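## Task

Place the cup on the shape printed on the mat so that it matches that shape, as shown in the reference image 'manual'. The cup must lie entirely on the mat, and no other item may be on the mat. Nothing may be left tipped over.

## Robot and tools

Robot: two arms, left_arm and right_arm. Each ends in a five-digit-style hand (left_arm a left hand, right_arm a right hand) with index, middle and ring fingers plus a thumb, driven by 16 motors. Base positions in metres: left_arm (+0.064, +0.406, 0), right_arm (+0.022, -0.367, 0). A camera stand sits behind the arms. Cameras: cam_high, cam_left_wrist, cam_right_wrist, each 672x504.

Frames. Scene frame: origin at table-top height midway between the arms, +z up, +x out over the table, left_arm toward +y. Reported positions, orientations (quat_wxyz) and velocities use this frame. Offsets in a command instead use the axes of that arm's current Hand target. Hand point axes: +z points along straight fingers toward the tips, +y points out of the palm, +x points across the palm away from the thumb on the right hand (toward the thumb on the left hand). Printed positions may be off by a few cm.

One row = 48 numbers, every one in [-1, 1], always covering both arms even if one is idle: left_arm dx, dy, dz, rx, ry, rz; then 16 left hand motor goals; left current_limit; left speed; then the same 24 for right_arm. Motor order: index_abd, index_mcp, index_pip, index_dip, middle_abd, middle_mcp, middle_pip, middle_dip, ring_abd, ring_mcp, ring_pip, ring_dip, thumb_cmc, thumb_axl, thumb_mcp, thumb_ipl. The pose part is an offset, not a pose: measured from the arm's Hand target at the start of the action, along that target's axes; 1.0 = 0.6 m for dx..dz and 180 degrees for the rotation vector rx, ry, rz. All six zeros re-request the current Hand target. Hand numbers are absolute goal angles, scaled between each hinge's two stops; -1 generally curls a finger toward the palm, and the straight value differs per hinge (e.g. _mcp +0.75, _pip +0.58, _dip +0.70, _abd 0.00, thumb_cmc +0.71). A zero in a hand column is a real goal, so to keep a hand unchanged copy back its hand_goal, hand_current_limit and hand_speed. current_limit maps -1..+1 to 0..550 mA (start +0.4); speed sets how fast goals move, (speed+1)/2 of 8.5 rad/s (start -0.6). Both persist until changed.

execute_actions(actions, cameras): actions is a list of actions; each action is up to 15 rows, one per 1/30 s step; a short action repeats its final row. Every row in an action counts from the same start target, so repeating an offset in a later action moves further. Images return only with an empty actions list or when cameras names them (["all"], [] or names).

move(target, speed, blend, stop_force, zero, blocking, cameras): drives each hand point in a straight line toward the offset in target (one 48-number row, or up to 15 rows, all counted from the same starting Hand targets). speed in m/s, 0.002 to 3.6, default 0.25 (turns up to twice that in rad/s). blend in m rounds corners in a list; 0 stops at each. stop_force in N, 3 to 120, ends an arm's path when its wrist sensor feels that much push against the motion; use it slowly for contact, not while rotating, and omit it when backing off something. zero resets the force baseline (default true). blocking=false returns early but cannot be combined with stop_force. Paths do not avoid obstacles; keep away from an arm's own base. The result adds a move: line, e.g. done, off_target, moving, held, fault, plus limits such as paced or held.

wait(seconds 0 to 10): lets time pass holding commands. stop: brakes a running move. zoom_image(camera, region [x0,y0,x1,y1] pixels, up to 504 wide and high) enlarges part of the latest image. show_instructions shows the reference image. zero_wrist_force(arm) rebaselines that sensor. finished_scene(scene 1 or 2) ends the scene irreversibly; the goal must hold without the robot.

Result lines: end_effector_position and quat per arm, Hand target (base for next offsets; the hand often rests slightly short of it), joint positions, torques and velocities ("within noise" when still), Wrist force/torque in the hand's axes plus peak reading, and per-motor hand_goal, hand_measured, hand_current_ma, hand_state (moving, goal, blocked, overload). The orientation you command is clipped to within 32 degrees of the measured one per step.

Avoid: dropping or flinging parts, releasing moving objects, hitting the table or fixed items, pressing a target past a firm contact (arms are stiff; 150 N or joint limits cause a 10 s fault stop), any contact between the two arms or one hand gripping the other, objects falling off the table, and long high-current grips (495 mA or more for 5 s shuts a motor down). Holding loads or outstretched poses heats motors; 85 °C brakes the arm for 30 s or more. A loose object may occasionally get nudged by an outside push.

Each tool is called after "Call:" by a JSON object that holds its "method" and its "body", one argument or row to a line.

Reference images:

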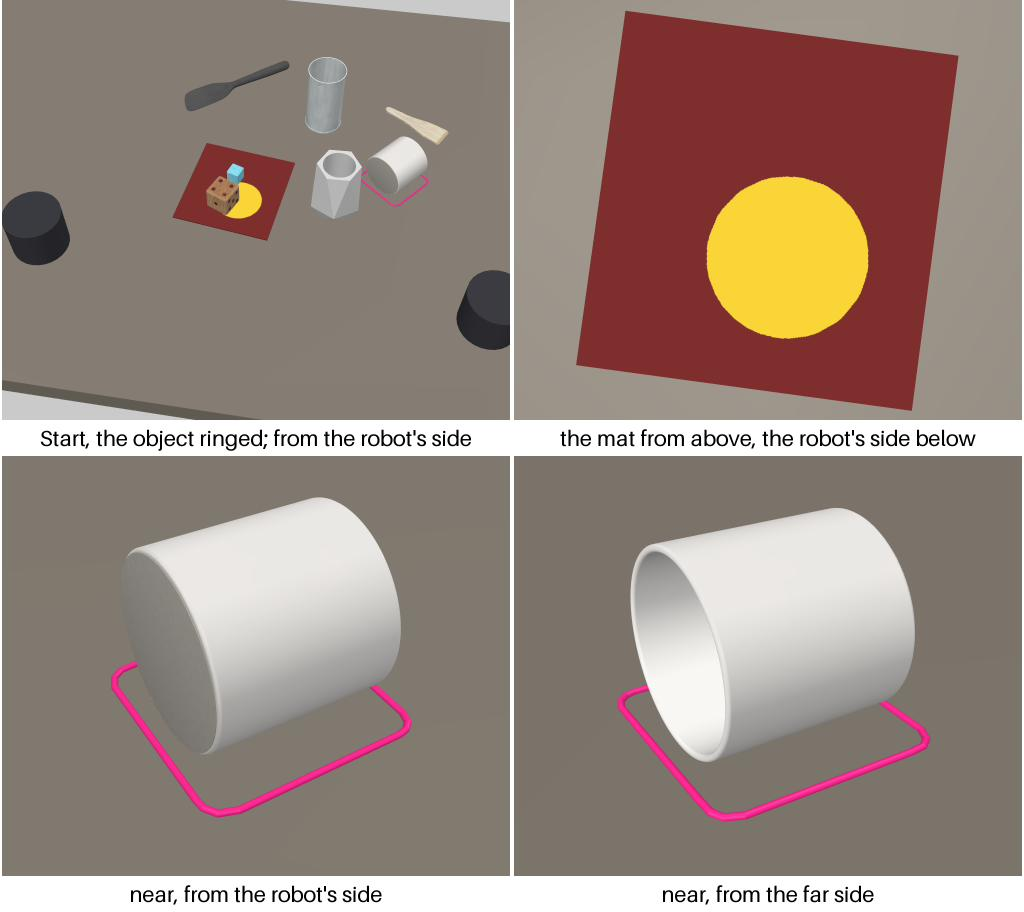

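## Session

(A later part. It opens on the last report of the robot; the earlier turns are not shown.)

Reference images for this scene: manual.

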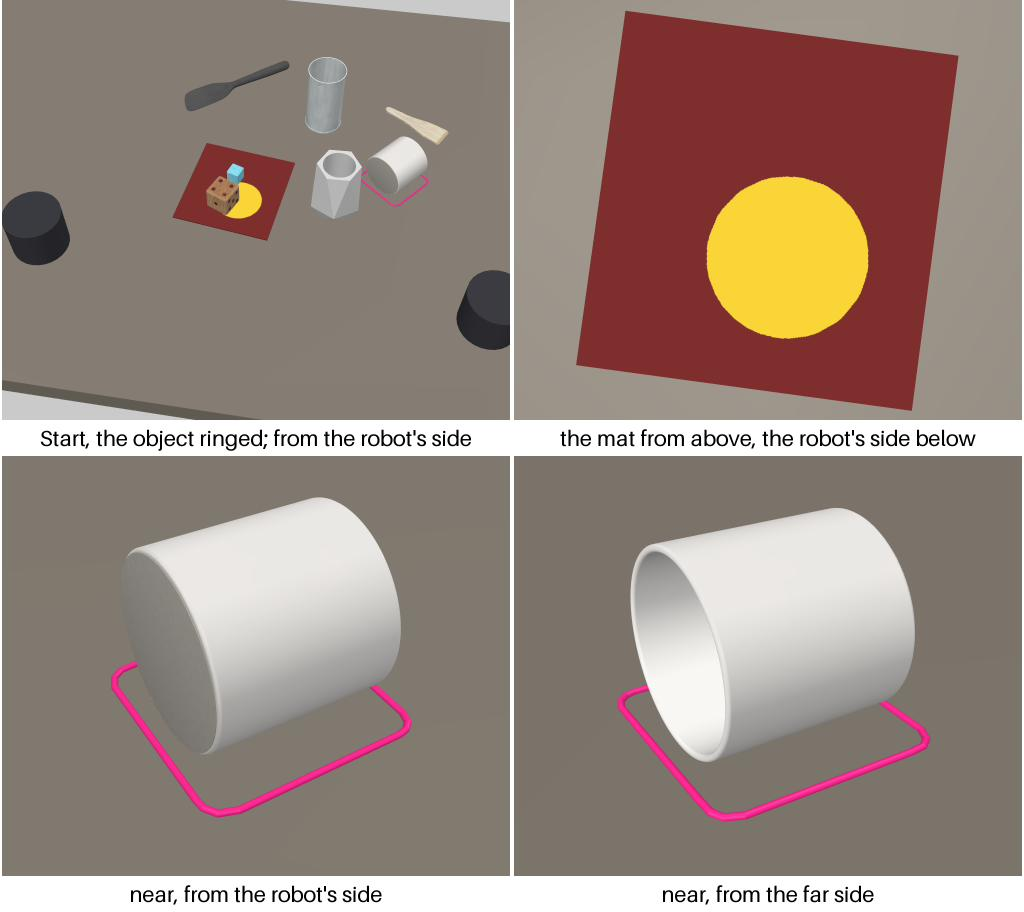

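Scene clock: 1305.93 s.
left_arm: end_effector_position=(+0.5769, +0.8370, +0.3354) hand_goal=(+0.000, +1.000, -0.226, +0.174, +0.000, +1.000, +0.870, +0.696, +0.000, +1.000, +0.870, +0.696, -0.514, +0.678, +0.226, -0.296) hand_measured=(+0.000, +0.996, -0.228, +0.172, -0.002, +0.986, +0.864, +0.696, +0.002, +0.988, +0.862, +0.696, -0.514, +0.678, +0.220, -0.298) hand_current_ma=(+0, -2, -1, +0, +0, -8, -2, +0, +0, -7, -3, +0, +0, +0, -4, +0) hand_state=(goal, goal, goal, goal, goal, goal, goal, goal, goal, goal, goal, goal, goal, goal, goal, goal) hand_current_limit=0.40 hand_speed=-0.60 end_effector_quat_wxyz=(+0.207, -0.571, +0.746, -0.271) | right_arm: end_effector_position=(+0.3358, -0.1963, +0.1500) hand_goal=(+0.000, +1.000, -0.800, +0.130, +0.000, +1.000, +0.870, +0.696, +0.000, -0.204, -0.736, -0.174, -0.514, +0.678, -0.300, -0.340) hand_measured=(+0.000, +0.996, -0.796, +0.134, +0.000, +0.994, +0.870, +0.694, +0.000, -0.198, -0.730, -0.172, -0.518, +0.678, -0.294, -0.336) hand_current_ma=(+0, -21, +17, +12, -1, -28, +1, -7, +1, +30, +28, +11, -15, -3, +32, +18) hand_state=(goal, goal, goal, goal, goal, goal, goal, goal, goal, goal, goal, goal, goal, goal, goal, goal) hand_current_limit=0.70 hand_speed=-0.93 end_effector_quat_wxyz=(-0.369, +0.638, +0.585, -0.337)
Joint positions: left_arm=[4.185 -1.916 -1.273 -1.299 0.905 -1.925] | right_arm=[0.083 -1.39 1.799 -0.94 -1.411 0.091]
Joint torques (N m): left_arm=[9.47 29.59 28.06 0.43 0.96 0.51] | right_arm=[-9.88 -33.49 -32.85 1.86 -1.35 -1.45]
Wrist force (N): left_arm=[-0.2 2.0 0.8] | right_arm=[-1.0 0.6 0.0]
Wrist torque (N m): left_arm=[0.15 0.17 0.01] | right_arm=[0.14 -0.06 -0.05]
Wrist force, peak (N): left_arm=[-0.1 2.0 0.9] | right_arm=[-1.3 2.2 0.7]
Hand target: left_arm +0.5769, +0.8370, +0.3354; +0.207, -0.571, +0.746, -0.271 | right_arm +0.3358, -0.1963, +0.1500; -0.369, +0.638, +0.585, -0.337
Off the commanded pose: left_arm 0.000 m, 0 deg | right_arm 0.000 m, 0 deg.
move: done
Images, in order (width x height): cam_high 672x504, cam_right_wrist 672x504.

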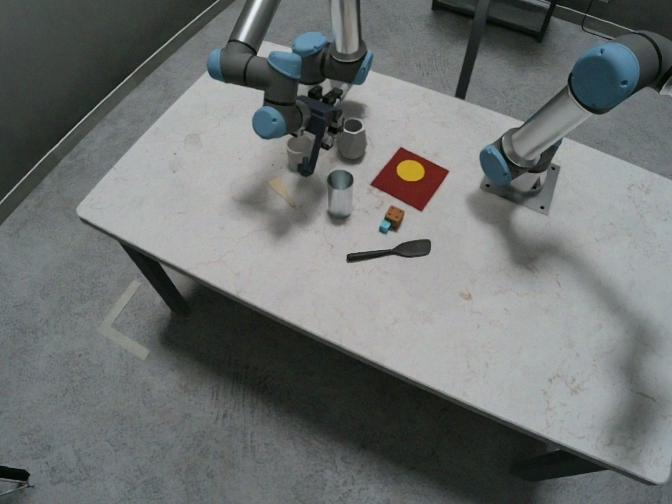

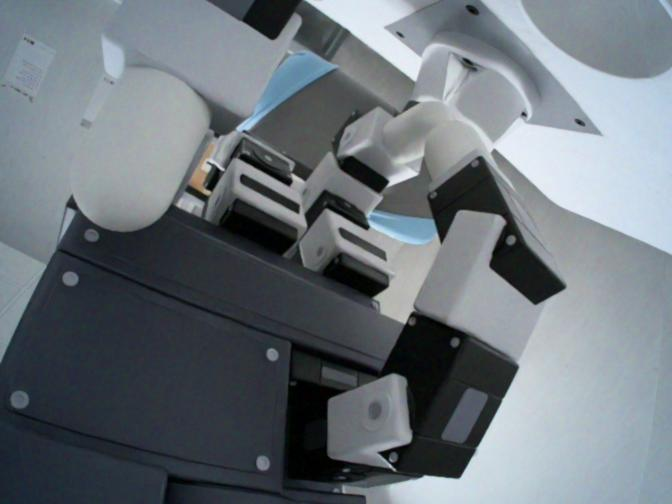

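Call:
{"method": "move", "body": {
  "target": [
    [0,0,0,0,0,0,0,1,-0.226,0.174,0,1,0.869,0.696,0,1,0.869,0.696,-0.514,0.678,0.225,-0.297,0.4,-0.6,-0.0787,-0.0032,0.0053,0,0,0,0,1,-0.226,0.174,0,1,-0.226,0.174,0,-0.205,-0.737,-0.174,-0.643,0.678,0.225,-0.297,0.4,-0.6],
    [0,0,0,0,0,0,0,1,-0.226,0.174,0,1,0.869,0.696,0,1,0.869,0.696,-0.514,0.678,0.225,-0.297,0.4,-0.6,-0.0787,0.0545,0.0386,0,0,0,0,1,-0.226,0.174,0,1,-0.226,0.174,0,-0.205,-0.737,-0.174,-0.643,0.678,0.225,-0.297,0.4,-0.6]
  ],
  "speed": [0.08,0.08],
  "cameras": ["cam_high","cam_right_wrist"]
}}

Call:
{"method": "zoom_image", "body": {
  "camera": "cam_high",
  "region": [276, 110, 346, 180]
}}

Scene clock: 1362.73 s.
left_arm: end_effector_position=(+0.5769, +0.8370, +0.3354) hand_goal=(+0.000, +1.000, -0.226, +0.174, +0.000, +1.000, +0.870, +0.696, +0.000, +1.000, +0.870, +0.696, -0.514, +0.678, +0.226, -0.296) hand_measured=(+0.000, +0.996, -0.228, +0.172, -0.002, +0.986, +0.864, +0.696, +0.002, +0.988, +0.862, +0.696, -0.514, +0.678, +0.220, -0.298) hand_current_ma=(+0, -2, -1, +0, +0, -8, -2, +0, +0, -7, -3, +0, +0, +0, -4, +0) hand_state=(goal, goal, goal, goal, goal, goal, goal, goal, goal, goal, goal, goal, goal, goal, goal, goal) hand_current_limit=0.40 hand_speed=-0.60 end_effector_quat_wxyz=(+0.207, -0.571, +0.746, -0.271) | right_arm: end_effector_position=(+0.3280, -0.2430, +0.1101) hand_goal=(+0.000, +1.000, -0.226, +0.174, +0.000, +1.000, -0.226, +0.174, +0.000, -0.204, -0.736, -0.174, -0.642, +0.678, +0.226, -0.296) hand_measured=(+0.000, +0.994, -0.232, +0.172, +0.000, +0.994, -0.224, +0.176, +0.000, -0.198, -0.730, -0.172, -0.640, +0.678, +0.222, -0.298) hand_current_ma=(+0, -28, -20, -9, -1, -28, +6, +11, +1, +30, +28, +11, +11, -3, -24, -6) hand_state=(goal, goal, goal, goal, goal, goal, goal, goal, goal, goal, goal, goal, goal, goal, goal, goal) hand_current_limit=0.40 hand_speed=-0.60 end_effector_quat_wxyz=(-0.369, +0.638, +0.585, -0.337)
Joint positions: left_arm=[4.185 -1.916 -1.273 -1.299 0.905 -1.925] | right_arm=[-0.015 -1.396 1.919 -1.049 -1.496 0.042]
Joint torques (N m): left_arm=[8.62 28.7 27.74 0.44 0.94 0.74] | right_arm=[1.2 -17.4 -5.57 -2.01 1.13 0.62]
Wrist force (N): left_arm=[0.0 1.9 0.8] | right_arm=[-1.0 1.0 0.2]
Wrist torque (N m): left_arm=[0.14 0.15 0.02] | right_arm=[0.20 -0.06 0.07]
Wrist force, peak (N): left_arm=[-0.1 2.1 0.8] | right_arm=[-1.5 1.0 -0.1]
Hand target: left_arm +0.5769, +0.8370, +0.3354; +0.207, -0.571, +0.746, -0.271 | right_arm +0.3280, -0.2430, +0.1100; -0.369, +0.638, +0.585, -0.337
Off the commanded pose: left_arm 0.000 m, 0 deg | right_arm 0.000 m, 0 deg.
move: done
Images, in order (width x height): cam_high 672x504, cam_right_wrist 672x504.

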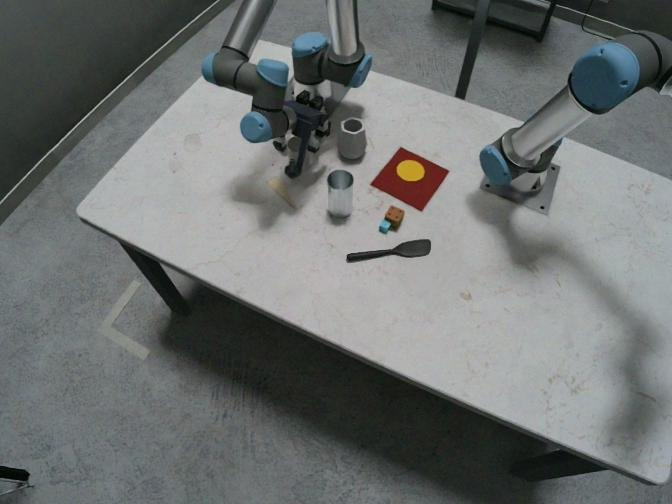

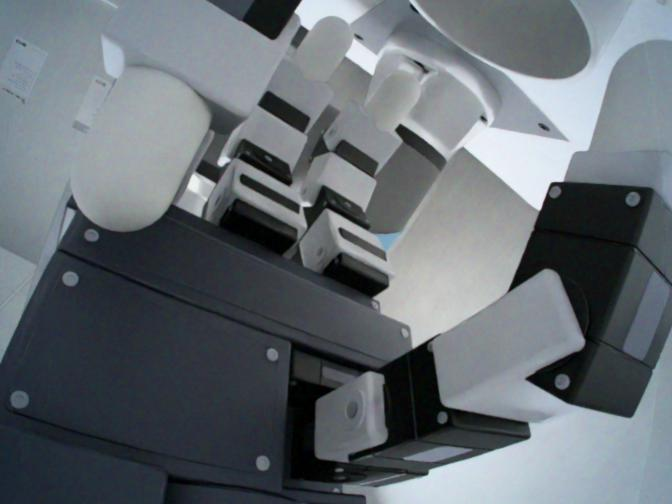

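Scaled by 7.200 from the camera's 672x504 image, which has a finer 960x720 frame.

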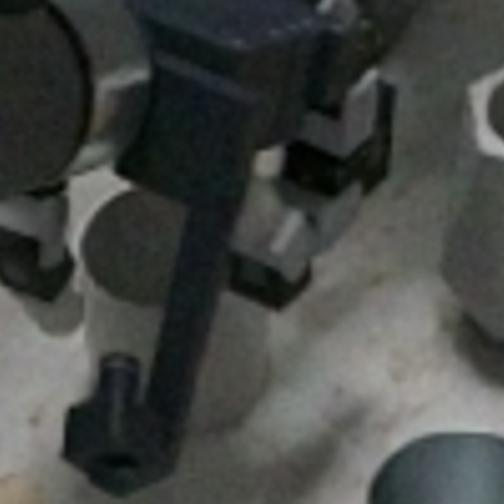

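Call:
{"method": "move", "body": {
  "target": [
    [0,0,0,0,0,0,0,1,-0.226,0.174,0,1,0.869,0.696,0,1,0.869,0.696,-0.514,0.678,0.225,-0.297,0.4,-0.6,0.0088,-0.0072,0.0123,0,0,0,0,1,-0.226,0.174,0,1,-0.226,0.174,0,-0.205,-0.737,-0.174,-0.643,0.678,0.225,-0.297,0.4,-0.6],
    [0,0,0,0,0,0,0,1,-0.226,0.174,0,1,0.869,0.696,0,1,0.869,0.696,-0.514,0.678,0.225,-0.297,0.4,-0.6,0.0088,0.065,0.054,0,0,0,0,1,-0.226,0.174,0,1,-0.226,0.174,0,-0.205,-0.737,-0.174,-0.643,0.678,0.225,-0.297,0.4,-0.6]
  ],
  "speed": [0.06,0.06],
  "stop_force": 3,
  "cameras": ["cam_high","cam_right_wrist"]
}}

Call:
{"method": "zoom_image", "body": {
  "camera": "cam_high",
  "region": [276, 110, 346, 180]
}}

Scene clock: 1388.03 s.
left_arm: end_effector_position=(+0.5769, +0.8370, +0.3354) hand_goal=(+0.000, +1.000, -0.226, +0.174, +0.000, +1.000, +0.870, +0.696, +0.000, +1.000, +0.870, +0.696, -0.514, +0.678, +0.226, -0.296) hand_measured=(+0.000, +0.996, -0.228, +0.172, -0.002, +0.986, +0.864, +0.696, +0.002, +0.988, +0.862, +0.696, -0.514, +0.678, +0.220, -0.298) hand_current_ma=(+0, -2, -1, +0, +0, -8, -2, +0, +0, -7, -3, +0, +0, +0, -4, +0) hand_state=(goal, goal, goal, goal, goal, goal, goal, goal, goal, goal, goal, goal, goal, goal, goal, goal) hand_current_limit=0.40 hand_speed=-0.60 end_effector_quat_wxyz=(+0.207, -0.571, +0.746, -0.271) | right_arm: end_effector_position=(+0.3199, -0.2369, +0.0601) hand_goal=(+0.000, +1.000, -0.226, +0.174, +0.000, +1.000, -0.226, +0.174, +0.000, -0.204, -0.736, -0.174, -0.642, +0.678, +0.226, -0.296) hand_measured=(+0.000, +0.994, -0.232, +0.172, +0.000, +0.994, -0.224, +0.176, +0.000, -0.198, -0.730, -0.172, -0.640, +0.678, +0.222, -0.298) hand_current_ma=(+0, -28, -20, -9, -1, -28, +6, +11, +1, +30, +28, +11, +11, -3, -24, -6) hand_state=(goal, goal, goal, goal, goal, goal, goal, goal, goal, goal, goal, goal, goal, goal, goal, goal) hand_current_limit=0.40 hand_speed=-0.60 end_effector_quat_wxyz=(-0.369, +0.638, +0.585, -0.337)
Joint positions: left_arm=[4.185 -1.916 -1.273 -1.299 0.905 -1.925] | right_arm=[-0.001 -1.338 2 -1.188 -1.484 0.048]
Joint torques (N m): left_arm=[6.69 29.67 26.7 0.37 1.07 0.83] | right_arm=[13.34 -17.18 -4.52 -2.04 1.66 1.46]
Wrist force (N): left_arm=[-0.2 1.5 0.7] | right_arm=[-1.0 0.8 -0.3]
Wrist torque (N m): left_arm=[0.10 0.17 0.02] | right_arm=[0.21 -0.07 0.00]
Wrist force, peak (N): left_arm=[-0.4 2.0 0.9] | right_arm=[-1.1 1.2 -0.2]
Hand target: left_arm +0.5769, +0.8370, +0.3354; +0.207, -0.571, +0.746, -0.271 | right_arm +0.3199, -0.2369, +0.0601; -0.369, +0.638, +0.585, -0.337
Off the commanded pose: left_arm 0.000 m, 0 deg | right_arm 0.000 m, 0 deg.
move: done
Images, in order (width x height): cam_high 672x504, cam_right_wrist 672x504.

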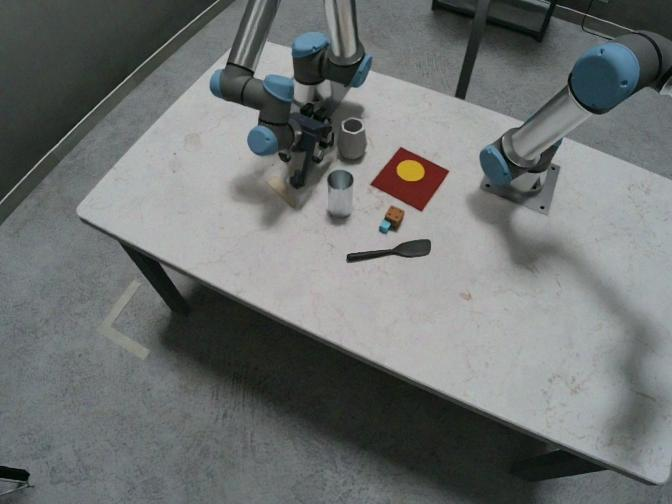

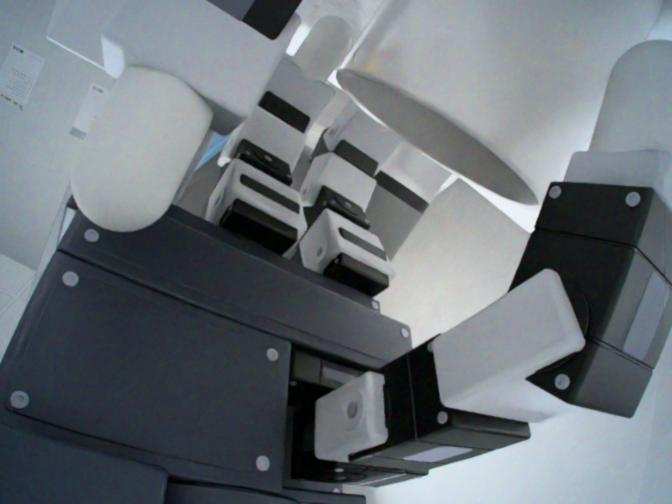

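Scaled by 7.200 from the camera's 672x504 image, which has a finer 960x720 frame.

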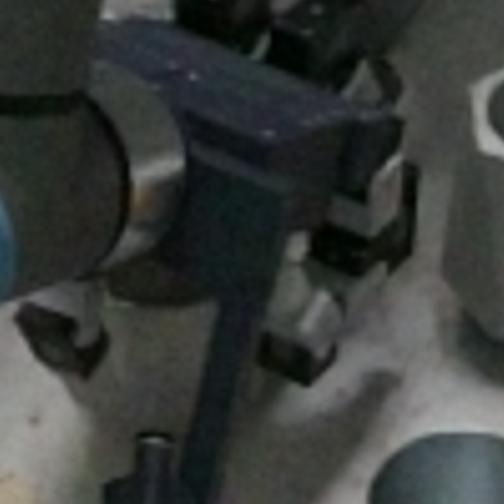

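Call:
{"method": "move", "body": {
  "target": [0,0,0,0,0,0,0,1,-0.226,0.174,0,1,0.869,0.696,0,1,0.869,0.696,-0.514,0.678,0.225,-0.297,0.4,-0.6,0,0,0,0,0,0,0,1,-0.7,0.15,0,1,-0.7,0.15,0,-0.205,-0.737,-0.174,-0.643,0.678,-0.25,-0.33,0.2,-0.93],
  "speed": 0.05,
  "cameras": ["cam_high","cam_right_wrist"]
}}

Call:
{"method": "zoom_image", "body": {
  "camera": "cam_high",
  "region": [276, 110, 346, 180]
}}

Scene clock: 1395.10 s.
left_arm: end_effector_position=(+0.5769, +0.8370, +0.3354) hand_goal=(+0.000, +1.000, -0.226, +0.174, +0.000, +1.000, +0.870, +0.696, +0.000, +1.000, +0.870, +0.696, -0.514, +0.678, +0.226, -0.296) hand_measured=(+0.000, +0.996, -0.228, +0.172, -0.002, +0.986, +0.864, +0.696, +0.002, +0.988, +0.862, +0.696, -0.514, +0.678, +0.220, -0.298) hand_current_ma=(+0, -2, -1, +0, +0, -8, -2, +0, +0, -7, -3, +0, +0, +0, -4, +0) hand_state=(goal, goal, goal, goal, goal, goal, goal, goal, goal, goal, goal, goal, goal, goal, goal, goal) hand_current_limit=0.40 hand_speed=-0.60 end_effector_quat_wxyz=(+0.207, -0.571, +0.746, -0.271) | right_arm: end_effector_position=(+0.3199, -0.2369, +0.0601) hand_goal=(+0.000, +1.000, -0.700, +0.150, +0.000, +1.000, -0.700, +0.150, +0.000, -0.204, -0.736, -0.174, -0.642, +0.678, -0.250, -0.330) hand_measured=(+0.000, +1.000, -0.498, +0.162, +0.000, +1.000, -0.612, +0.166, +0.000, -0.198, -0.730, -0.172, -0.642, +0.678, +0.030, -0.318) hand_current_ma=(+0, +0, +330, +51, -1, +0, +330, +68, +1, +30, +28, +11, +0, +2, +330, +73) hand_state=(goal, goal, blocked, goal, goal, goal, blocked, goal, goal, goal, goal, goal, goal, goal, blocked, goal) hand_current_limit=0.20 hand_speed=-0.93 end_effector_quat_wxyz=(-0.369, +0.638, +0.585, -0.337)
Joint positions: left_arm=[4.185 -1.916 -1.273 -1.299 0.905 -1.925] | right_arm=[-0.001 -1.338 2 -1.188 -1.484 0.048]
Joint torques (N m): left_arm=[6.42 27.86 28.89 0.4 0.85 1.5] | right_arm=[12.52 -16.91 -5.45 -0.43 1.71 1.23]
Wrist force (N): left_arm=[-0.1 1.7 0.8] | right_arm=[-0.5 -1.0 -0.4]
Wrist torque (N m): left_arm=[0.11 0.16 0.02] | right_arm=[0.14 -0.10 0.04]
Wrist force, peak (N): left_arm=[-0.2 2.1 0.7] | right_arm=[-1.1 1.9 0.2]
Hand target: left_arm +0.5769, +0.8370, +0.3354; +0.207, -0.571, +0.746, -0.271 | right_arm +0.3199, -0.2369, +0.0601; -0.369, +0.638, +0.585, -0.337
Off the commanded pose: left_arm 0.000 m, 0 deg | right_arm 0.000 m, 0 deg.
move: done
Images, in order (width x height): cam_high 672x504, cam_right_wrist 672x504.

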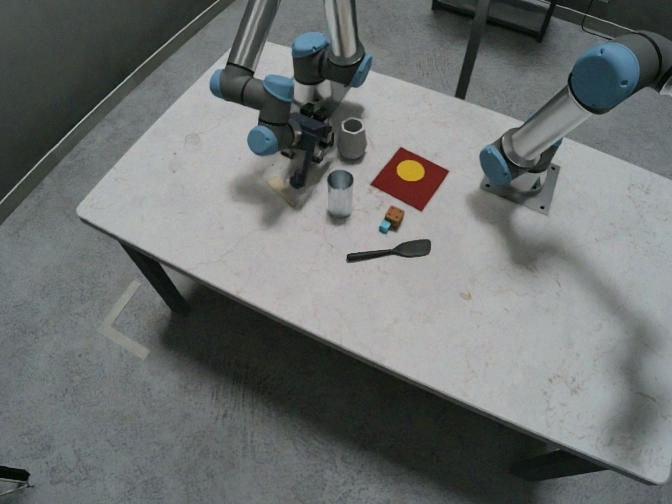

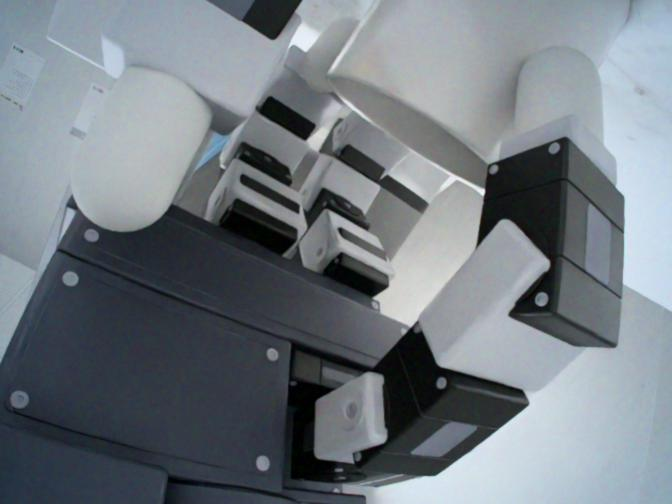

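Scaled by 7.200 from the camera's 672x504 image, which has a finer 960x720 frame.

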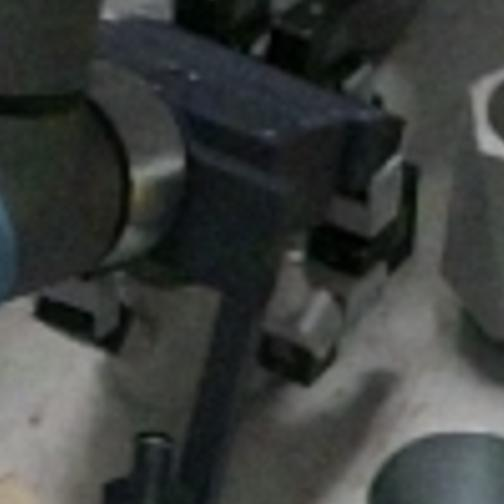

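Call:
{"method": "move", "body": {
  "target": [
    [0,0,0,0,0,0,0,1,-0.226,0.174,0,1,0.869,0.696,0,1,0.869,0.696,-0.514,0.678,0.225,-0.297,0.4,-0.6,0,0,0,0,0,0,0,1,-0.85,0.1,0,1,-0.95,0.1,0,-0.205,-0.737,-0.174,-0.643,0.678,-0.4,-0.36,0.75,-0.93],
    [0,0,0,0,0,0,0,1,-0.226,0.174,0,1,0.869,0.696,0,1,0.869,0.696,-0.514,0.678,0.225,-0.297,0.4,-0.6,0,-0.0289,-0.0167,0,0,0,0,1,-0.85,0.1,0,1,-0.95,0.1,0,-0.205,-0.737,-0.174,-0.643,0.678,-0.4,-0.36,0.75,-0.93]
  ],
  "speed": [0.05,0.03],
  "cameras": ["cam_high","cam_right_wrist"]
}}

Call:
{"method": "zoom_image", "body": {
  "camera": "cam_high",
  "region": [276, 110, 346, 180]
}}

Scene clock: 1445.70 s.
left_arm: end_effector_position=(+0.5769, +0.8370, +0.3354) hand_goal=(+0.000, +1.000, -0.226, +0.174, +0.000, +1.000, +0.870, +0.696, +0.000, +1.000, +0.870, +0.696, -0.514, +0.678, +0.226, -0.296) hand_measured=(+0.000, +0.996, -0.228, +0.172, -0.002, +0.986, +0.864, +0.696, +0.002, +0.988, +0.862, +0.696, -0.514, +0.678, +0.220, -0.298) hand_current_ma=(+0, -2, -1, +0, +0, -8, -2, +0, +0, -7, -3, +0, +0, +0, -4, +0) hand_state=(goal, goal, goal, goal, goal, goal, goal, goal, goal, goal, goal, goal, goal, goal, goal, goal) hand_current_limit=0.40 hand_speed=-0.60 end_effector_quat_wxyz=(+0.207, -0.571, +0.746, -0.271) | right_arm: end_effector_position=(+0.3199, -0.2369, +0.0801) hand_goal=(+0.000, +1.000, -0.850, +0.100, +0.000, +1.000, -0.950, +0.100, +0.000, -0.204, -0.736, -0.174, -0.642, +0.678, -0.400, -0.360) hand_measured=(+0.000, +1.000, -0.714, +0.140, +0.000, +1.000, -0.888, +0.130, +0.000, -0.198, -0.730, -0.172, -0.630, +0.686, +0.152, -0.318) hand_current_ma=(+0, +1, +481, +179, -1, +1, +286, +135, +1, +30, +28, +11, +49, +38, +481, +263) hand_state=(goal, goal, blocked, blocked, goal, goal, blocked, blocked, goal, goal, goal, goal, goal, goal, blocked, blocked) hand_current_limit=0.75 hand_speed=-0.93 end_effector_quat_wxyz=(-0.369, +0.638, +0.585, -0.337)
Joint positions: left_arm=[4.185 -1.916 -1.273 -1.299 0.905 -1.925] | right_arm=[-0.001 -1.368 1.976 -1.133 -1.484 0.048]
Joint torques (N m): left_arm=[4.51 28.5 27.52 0.31 1.13 1.71] | right_arm=[-6.05 -32.44 -31.92 2.09 -1.36 -0.93]
Wrist force (N): left_arm=[-0.1 1.7 0.9] | right_arm=[-1.0 2.4 0.7]
Wrist torque (N m): left_arm=[0.11 0.17 0.02] | right_arm=[0.23 -0.08 -0.01]
Wrist force, peak (N): left_arm=[-0.1 2.0 1.0] | right_arm=[-0.9 2.6 0.7]
Hand target: left_arm +0.5769, +0.8370, +0.3354; +0.207, -0.571, +0.746, -0.271 | right_arm +0.3199, -0.2369, +0.0801; -0.369, +0.638, +0.585, -0.337
Off the commanded pose: left_arm 0.000 m, 0 deg | right_arm 0.000 m, 0 deg.
move: done
Images, in order (width x height): cam_high 672x504, cam_right_wrist 672x504.

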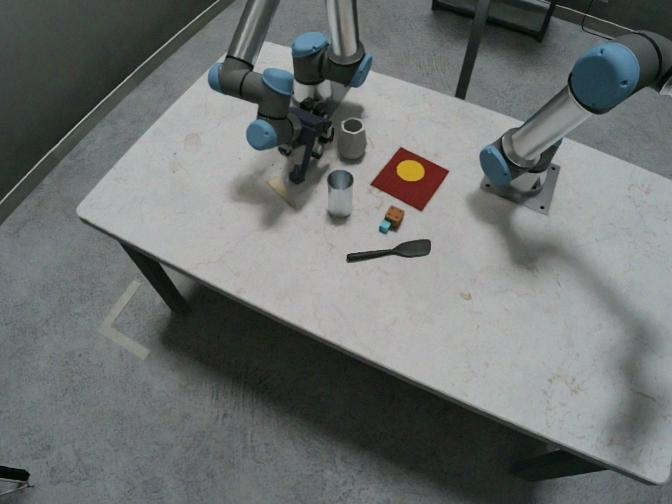

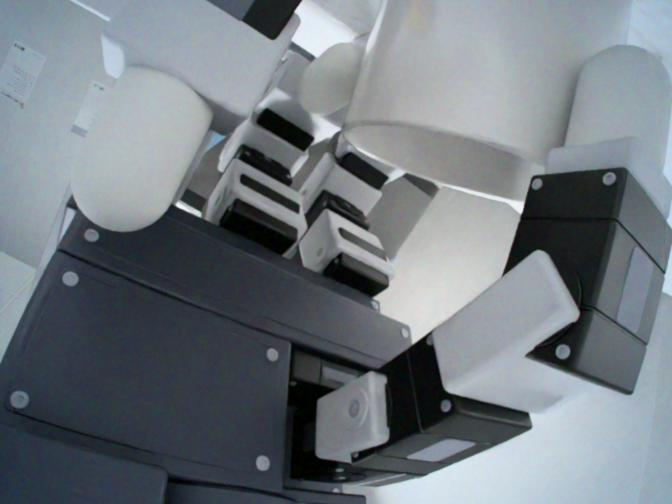

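Scaled by 7.200 from the camera's 672x504 image, which has a finer 960x720 frame.

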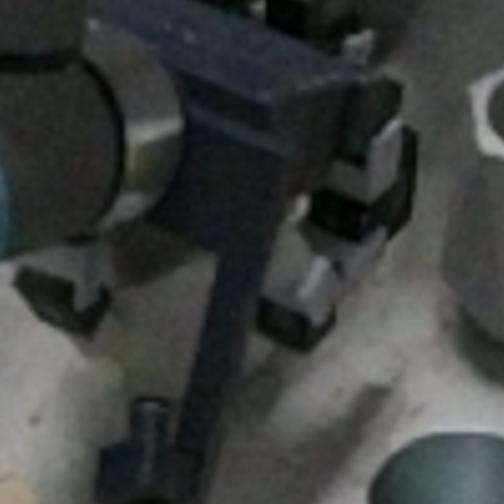

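Call:
{"method": "move", "body": {
  "target": [0,0,0,0,0,0,0,1,-0.226,0.174,0,1,0.869,0.696,0,1,0.869,0.696,-0.514,0.678,0.225,-0.297,0.4,-0.6,0,-0.0577,-0.0333,0,0,0,0,1,-0.85,0.1,0,1,-0.95,0.1,0,-0.205,-0.737,-0.174,-0.643,0.678,-0.4,-0.36,0.75,-0.93],
  "speed": 0.05,
  "cameras": ["cam_high","cam_right_wrist"]
}}

Call:
{"method": "zoom_image", "body": {
  "camera": "cam_high",
  "region": [266, 100, 346, 190]
}}

Scene clock: 1455.10 s.
left_arm: end_effector_position=(+0.5769, +0.8370, +0.3354) hand_goal=(+0.000, +1.000, -0.226, +0.174, +0.000, +1.000, +0.870, +0.696, +0.000, +1.000, +0.870, +0.696, -0.514, +0.678, +0.226, -0.296) hand_measured=(+0.000, +0.996, -0.228, +0.172, -0.002, +0.986, +0.864, +0.696, +0.002, +0.988, +0.862, +0.696, -0.514, +0.678, +0.220, -0.298) hand_current_ma=(+0, -2, -1, +0, +0, -8, -2, +0, +0, -7, -3, +0, +0, +0, -4, +0) hand_state=(goal, goal, goal, goal, goal, goal, goal, goal, goal, goal, goal, goal, goal, goal, goal, goal) hand_current_limit=0.40 hand_speed=-0.60 end_effector_quat_wxyz=(+0.207, -0.571, +0.746, -0.271) | right_arm: end_effector_position=(+0.3200, -0.2370, +0.1200) hand_goal=(+0.000, +1.000, -0.850, +0.100, +0.000, +1.000, -0.950, +0.100, +0.000, -0.204, -0.736, -0.174, -0.642, +0.678, -0.400, -0.360) hand_measured=(+0.000, +1.000, -0.716, +0.140, +0.000, +1.000, -0.888, +0.130, +0.000, -0.198, -0.730, -0.172, -0.630, +0.686, +0.152, -0.318) hand_current_ma=(+0, +1, +481, +179, -1, +1, +283, +134, +1, +30, +28, +11, +49, +38, +481, +263) hand_state=(goal, goal, blocked, blocked, goal, goal, blocked, blocked, goal, goal, goal, goal, goal, goal, blocked, blocked) hand_current_limit=0.75 hand_speed=-0.93 end_effector_quat_wxyz=(-0.369, +0.638, +0.585, -0.337)
Joint positions: left_arm=[4.185 -1.916 -1.273 -1.299 0.905 -1.925] | right_arm=[-0.001 -1.421 1.922 -1.026 -1.484 0.048]
Joint torques (N m): left_arm=[5.59 30.11 26.93 0.29 0.98 1.99] | right_arm=[-10.28 -32.85 -32.55 2.21 -1.65 -1.35]
Wrist force (N): left_arm=[-0.2 1.7 0.6] | right_arm=[-1.0 2.2 1.0]
Wrist torque (N m): left_arm=[0.13 0.17 0.02] | right_arm=[0.17 -0.06 -0.02]
Wrist force, peak (N): left_arm=[-0.1 2.0 0.9] | right_arm=[-1.0 2.6 0.9]
Hand target: left_arm +0.5769, +0.8370, +0.3354; +0.207, -0.571, +0.746, -0.271 | right_arm +0.3200, -0.2370, +0.1201; -0.369, +0.638, +0.585, -0.337
Off the commanded pose: left_arm 0.000 m, 0 deg | right_arm 0.000 m, 0 deg.
move: done
Images, in order (width x height): cam_high 672x504, cam_right_wrist 672x504.

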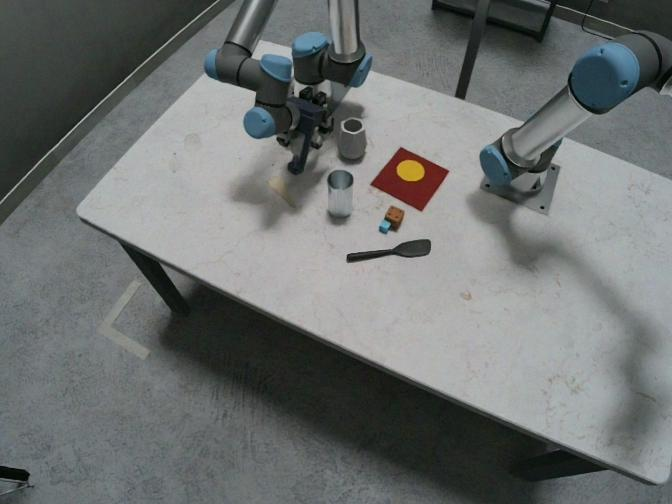

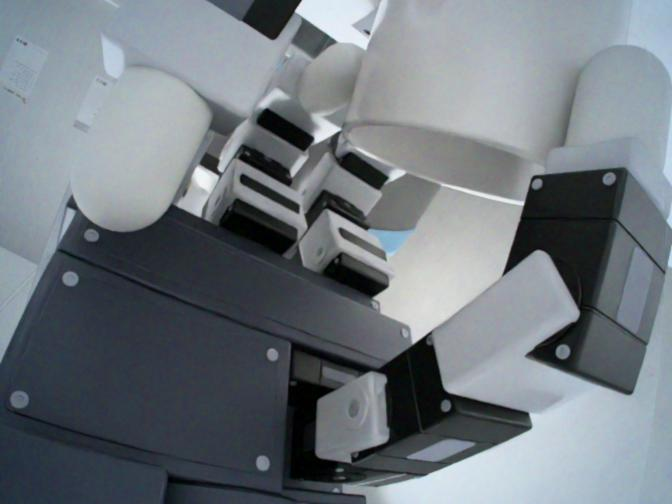

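Scaled by 5.600 from the camera's 672x504 image, which has a finer 960x720 frame.

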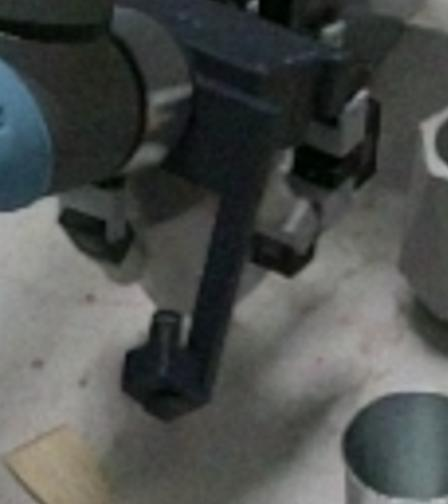

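Call:
{"method": "move", "body": {
  "target": [
    [0,0,0,0,0,0,0,1,-0.226,0.174,0,1,0.869,0.696,0,1,0.869,0.696,-0.514,0.678,0.225,-0.297,0.4,-0.6,0,-0.1443,-0.0833,0,0,0,0,1,-0.85,0.1,0,1,-0.95,0.1,0,-0.205,-0.737,-0.174,-0.643,0.678,-0.4,-0.36,0.75,-0.93],
    [0,0,0,0,0,0,0,1,-0.226,0.174,0,1,0.869,0.696,0,1,0.869,0.696,-0.514,0.678,0.225,-0.297,0.4,-0.6,0.5467,-0.2703,0.1347,0,-0.0722,-0.0417,0,1,-0.85,0.1,0,1,-0.95,0.1,0,-0.205,-0.737,-0.174,-0.643,0.678,-0.4,-0.36,0.75,-0.93],
    [0,0,0,0,0,0,0,1,-0.226,0.174,0,1,0.869,0.696,0,1,0.869,0.696,-0.514,0.678,0.225,-0.297,0.4,-0.6,0.5467,-0.1405,0.2097,0,-0.0722,-0.0417,0,1,-0.85,0.1,0,1,-0.95,0.1,0,-0.205,-0.737,-0.174,-0.643,0.678,-0.4,-0.36,0.75,-0.93]
  ],
  "speed": [0.1,0.14,0.1],
  "blend": [0.02,0.02,0],
  "cameras": ["cam_high","cam_right_wrist"]
}}

Call:
{"method": "zoom_image", "body": {
  "camera": "cam_high",
  "region": [360, 90, 480, 210]
}}

Scene clock: 1506.60 s.
left_arm: end_effector_position=(+0.5769, +0.8370, +0.3354) hand_goal=(+0.000, +1.000, -0.226, +0.174, +0.000, +1.000, +0.870, +0.696, +0.000, +1.000, +0.870, +0.696, -0.514, +0.678, +0.226, -0.296) hand_measured=(+0.000, +0.996, -0.228, +0.172, -0.002, +0.986, +0.864, +0.696, +0.002, +0.988, +0.862, +0.696, -0.514, +0.678, +0.220, -0.298) hand_current_ma=(+0, -2, -1, +0, +0, -8, -2, +0, +0, -7, -3, +0, +0, +0, -4, +0) hand_state=(goal, goal, goal, goal, goal, goal, goal, goal, goal, goal, goal, goal, goal, goal, goal, goal) hand_current_limit=0.40 hand_speed=-0.60 end_effector_quat_wxyz=(+0.207, -0.571, +0.746, -0.271) | right_arm: end_effector_position=(+0.1980, +0.1029, +0.1309) hand_goal=(+0.000, +1.000, -0.850, +0.100, +0.000, +1.000, -0.950, +0.100, +0.000, -0.204, -0.736, -0.174, -0.642, +0.678, -0.400, -0.360) hand_measured=(+0.000, +1.000, -0.716, +0.140, +0.000, +1.000, -0.890, +0.130, +0.000, -0.198, -0.730, -0.172, -0.630, +0.686, +0.154, -0.318) hand_current_ma=(+0, +1, +481, +178, -1, +1, +278, +130, +1, +30, +28, +11, +49, +38, +481, +263) hand_state=(goal, goal, blocked, blocked, goal, goal, blocked, blocked, goal, goal, goal, goal, goal, goal, blocked, blocked) hand_current_limit=0.75 hand_speed=-0.93 end_effector_quat_wxyz=(-0.322, +0.556, +0.664, -0.383)
Joint positions: left_arm=[4.185 -1.916 -1.273 -1.299 0.905 -1.925] | right_arm=[0.777 -1.14 1.527 -1.003 -1.046 0.339]
Joint torques (N m): left_arm=[6.04 27.46 26.62 0.64 0.91 1.85] | right_arm=[14.34 -32.43 -11.27 -1.83 2.46 1.33]
Wrist force (N): left_arm=[-0.2 1.8 0.8] | right_arm=[-0.7 2.0 0.7]
Wrist torque (N m): left_arm=[0.13 0.17 0.01] | right_arm=[0.17 -0.10 -0.03]
Wrist force, peak (N): left_arm=[-0.2 2.0 0.8] | right_arm=[-0.8 3.1 1.3]
Hand target: left_arm +0.5769, +0.8370, +0.3354; +0.207, -0.571, +0.746, -0.271 | right_arm +0.1980, +0.1029, +0.1308; -0.322, +0.556, +0.664, -0.383
Off the commanded pose: left_arm 0.000 m, 0 deg | right_arm 0.000 m, 0 deg.
move: done
Images, in order (width x height): cam_high 672x504, cam_right_wrist 672x504.

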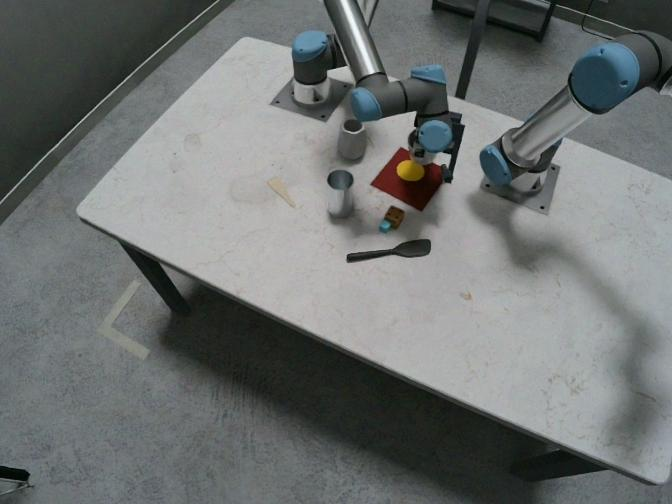

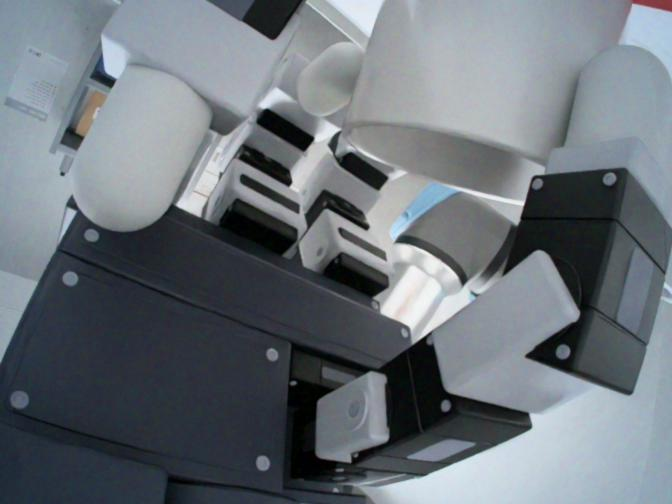

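Scaled by 4.200 from the camera's 672x504 image, which has a finer 960x720 frame.

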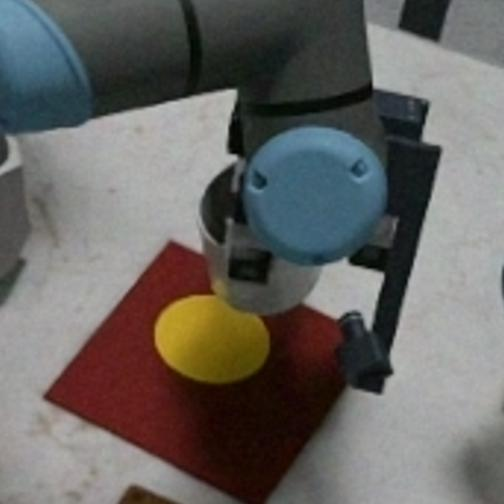

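Call:
{"method": "move", "body": {
  "target": [0,0,0,0,0,0,0,1,-0.226,0.174,0,1,0.869,0.696,0,1,0.869,0.696,-0.514,0.678,0.225,-0.297,0.4,-0.6,-0.067,0.0582,0.0493,0,0,0,0,1,-0.85,0.1,0,1,-0.95,0.1,0,-0.205,-0.737,-0.174,-0.643,0.678,-0.4,-0.36,0.75,-0.93],
  "speed": 0.07,
  "cameras": ["cam_high","cam_right_wrist"]
}}

Call:
{"method": "zoom_image", "body": {
  "camera": "cam_high",
  "region": [375, 115, 455, 195]
}}

Scene clock: 1518.77 s.
left_arm: end_effector_position=(+0.5769, +0.8370, +0.3354) hand_goal=(+0.000, +1.000, -0.226, +0.174, +0.000, +1.000, +0.870, +0.696, +0.000, +1.000, +0.870, +0.696, -0.514, +0.678, +0.226, -0.296) hand_measured=(+0.000, +0.996, -0.228, +0.172, -0.002, +0.986, +0.864, +0.696, +0.002, +0.988, +0.862, +0.696, -0.514, +0.678, +0.220, -0.298) hand_current_ma=(+0, -2, -1, +0, +0, -8, -2, +0, +0, -7, -3, +0, +0, +0, -4, +0) hand_state=(goal, goal, goal, goal, goal, goal, goal, goal, goal, goal, goal, goal, goal, goal, goal, goal) hand_current_limit=0.40 hand_speed=-0.60 end_effector_quat_wxyz=(+0.207, -0.571, +0.746, -0.271) | right_arm: end_effector_position=(+0.1969, +0.0620, +0.0857) hand_goal=(+0.000, +1.000, -0.850, +0.100, +0.000, +1.000, -0.950, +0.100, +0.000, -0.204, -0.736, -0.174, -0.642, +0.678, -0.400, -0.360) hand_measured=(+0.000, +1.000, -0.716, +0.140, +0.000, +1.000, -0.890, +0.130, +0.000, -0.198, -0.730, -0.172, -0.630, +0.686, +0.154, -0.318) hand_current_ma=(+0, +1, +481, +178, -1, +1, +277, +130, +1, +30, +28, +11, +49, +38, +481, +263) hand_state=(goal, goal, blocked, blocked, goal, goal, blocked, blocked, goal, goal, goal, goal, goal, goal, blocked, blocked) hand_current_limit=0.75 hand_speed=-0.93 end_effector_quat_wxyz=(-0.322, +0.556, +0.664, -0.383)
Joint positions: left_arm=[4.185 -1.916 -1.273 -1.299 0.905 -1.925] | right_arm=[0.728 -1.167 1.692 -1.126 -1.087 0.307]
Joint torques (N m): left_arm=[4.9 29.22 28.17 0.52 1.01 1.89] | right_arm=[-10.59 -43.42 -5.65 -2.33 -1.11 -1.19]
Wrist force (N): left_arm=[0.0 1.7 0.9] | right_arm=[-1.1 2.1 0.6]
Wrist torque (N m): left_arm=[0.10 0.15 0.03] | right_arm=[0.16 -0.02 0.04]
Wrist force, peak (N): left_arm=[-0.3 2.0 0.9] | right_arm=[-1.3 2.6 0.6]
Hand target: left_arm +0.5769, +0.8370, +0.3354; +0.207, -0.571, +0.746, -0.271 | right_arm +0.1969, +0.0620, +0.0857; -0.322, +0.556, +0.664, -0.383
Off the commanded pose: left_arm 0.000 m, 0 deg | right_arm 0.000 m, 0 deg.
move: done
Images, in order (width x height): cam_high 672x504, cam_right_wrist 672x504.

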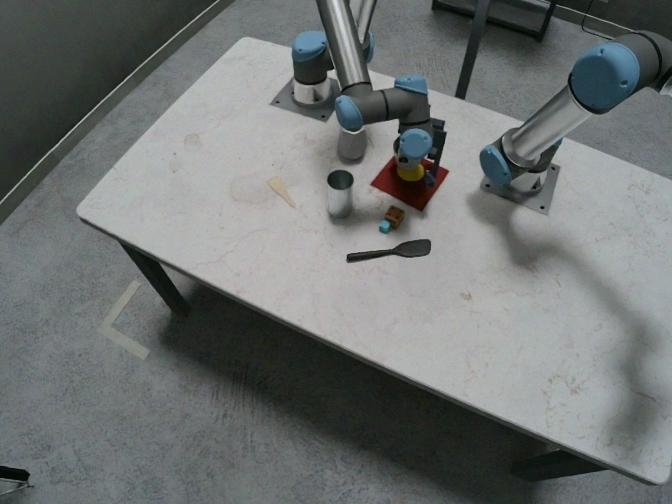

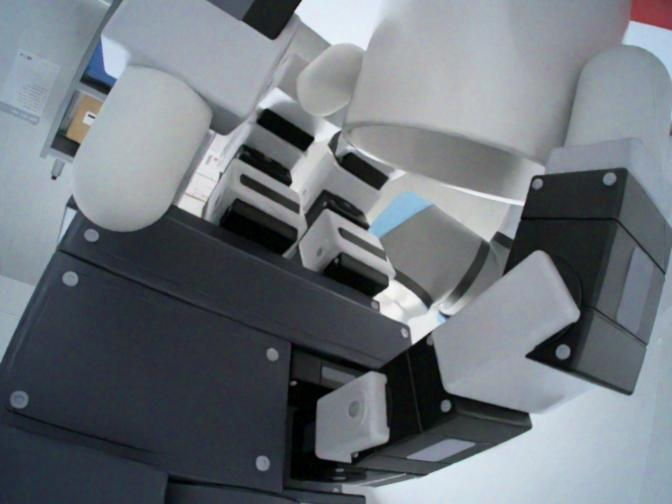

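Scaled by 6.300 from the camera's 672x504 image, which has a finer 960x720 frame.

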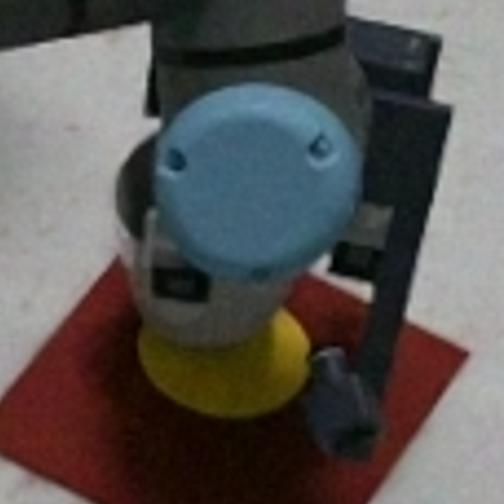

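Call:
{"method": "move", "body": {
  "target": [
    [0,0,0,0,0,0,0,1,-0.226,0.174,0,1,0.869,0.696,0,1,0.869,0.696,-0.514,0.678,0.225,-0.297,0.4,-0.6,0.0202,0.0287,0.0007,0,0,0,0,1,-0.85,0.1,0,1,-0.95,0.1,0,-0.205,-0.737,-0.174,-0.643,0.678,-0.4,-0.36,0.75,-0.93],
    [0,0,0,0,0,0,0,1,-0.226,0.174,0,1,0.869,0.696,0,1,0.869,0.696,-0.514,0.678,0.225,-0.297,0.4,-0.6,0.0202,0.0517,0.014,0,0,0,0,1,-0.85,0.1,0,1,-0.95,0.1,0,-0.205,-0.737,-0.174,-0.643,0.678,-0.4,-0.36,0.75,-0.93]
  ],
  "speed": [0.05,0.025],
  "stop_force": 3,
  "cameras": ["cam_high","cam_right_wrist"]
}}

Call:
{"method": "zoom_image", "body": {
  "camera": "cam_high",
  "region": [375, 115, 455, 195]
}}

Scene clock: 1535.13 s.
left_arm: end_effector_position=(+0.5769, +0.8370, +0.3354) hand_goal=(+0.000, +1.000, -0.226, +0.174, +0.000, +1.000, +0.870, +0.696, +0.000, +1.000, +0.870, +0.696, -0.514, +0.678, +0.226, -0.296) hand_measured=(+0.000, +0.996, -0.228, +0.172, -0.002, +0.986, +0.864, +0.696, +0.002, +0.988, +0.862, +0.696, -0.514, +0.678, +0.220, -0.298) hand_current_ma=(+0, -2, -1, +0, +0, -8, -2, +0, +0, -7, -3, +0, +0, +0, -4, +0) hand_state=(goal, goal, goal, goal, goal, goal, goal, goal, goal, goal, goal, goal, goal, goal, goal, goal) hand_current_limit=0.40 hand_speed=-0.60 end_effector_quat_wxyz=(+0.207, -0.571, +0.746, -0.271) | right_arm: end_effector_position=(+0.2029, +0.0753, +0.0665) hand_goal=(+0.000, +1.000, -0.850, +0.100, +0.000, +1.000, -0.950, +0.100, +0.000, -0.204, -0.736, -0.174, -0.642, +0.678, -0.400, -0.360) hand_measured=(+0.000, +1.000, -0.726, +0.126, +0.004, +1.000, -0.896, +0.126, +0.000, -0.198, -0.730, -0.172, -0.638, +0.684, +0.160, -0.318) hand_current_ma=(-2, +1, +481, +112, +13, +1, +241, +115, +1, +30, +28, +11, +15, +29, +481, +263) hand_state=(goal, goal, blocked, blocked, goal, goal, blocked, blocked, goal, goal, goal, goal, goal, goal, blocked, blocked) hand_current_limit=0.75 hand_speed=-0.93 end_effector_quat_wxyz=(-0.322, +0.556, +0.664, -0.382)
Joint positions: left_arm=[4.185 -1.916 -1.273 -1.299 0.905 -1.925] | right_arm=[0.738 -1.114 1.669 -1.159 -1.078 0.313]
Joint torques (N m): left_arm=[3.4 28.85 27.3 0.32 1.1 1.87] | right_arm=[-2.82 -44.89 -31.88 1.97 -1.14 -1.4]
Wrist force (N): left_arm=[-0.2 1.8 0.9] | right_arm=[-1.0 1.9 0.3]
Wrist torque (N m): left_arm=[0.11 0.18 0.01] | right_arm=[0.17 -0.04 -0.02]
Wrist force, peak (N): left_arm=[-0.3 2.0 0.9] | right_arm=[0.0 -2.6 -1.2]
Hand target: left_arm +0.5769, +0.8370, +0.3354; +0.207, -0.571, +0.746, -0.271 | right_arm +0.2030, +0.0753, +0.0665; -0.322, +0.556, +0.664, -0.382 (not the last commanded pose)
Off the commanded pose: left_arm 0.000 m, 0 deg | right_arm 0.012 m, 0 deg.
move: contact (right_arm); path passed 1 of 2 targets
Images, in order (width x height): cam_high 672x504, cam_right_wrist 672x504.

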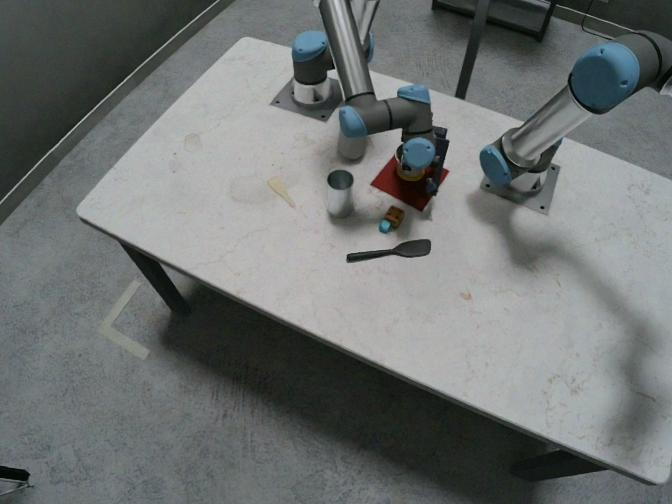

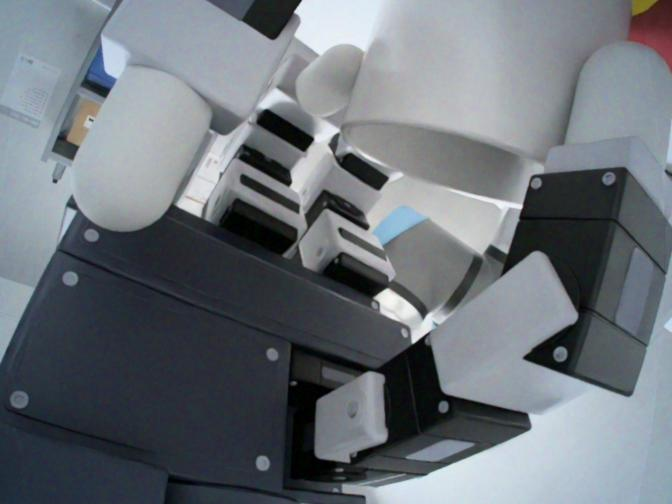

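Scaled by 6.300 from the camera's 672x504 image, which has a finer 960x720 frame.

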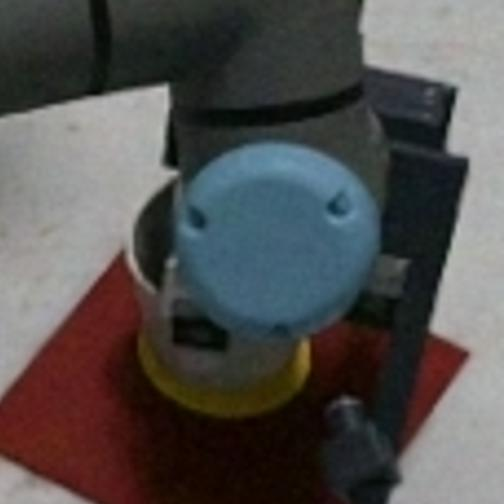

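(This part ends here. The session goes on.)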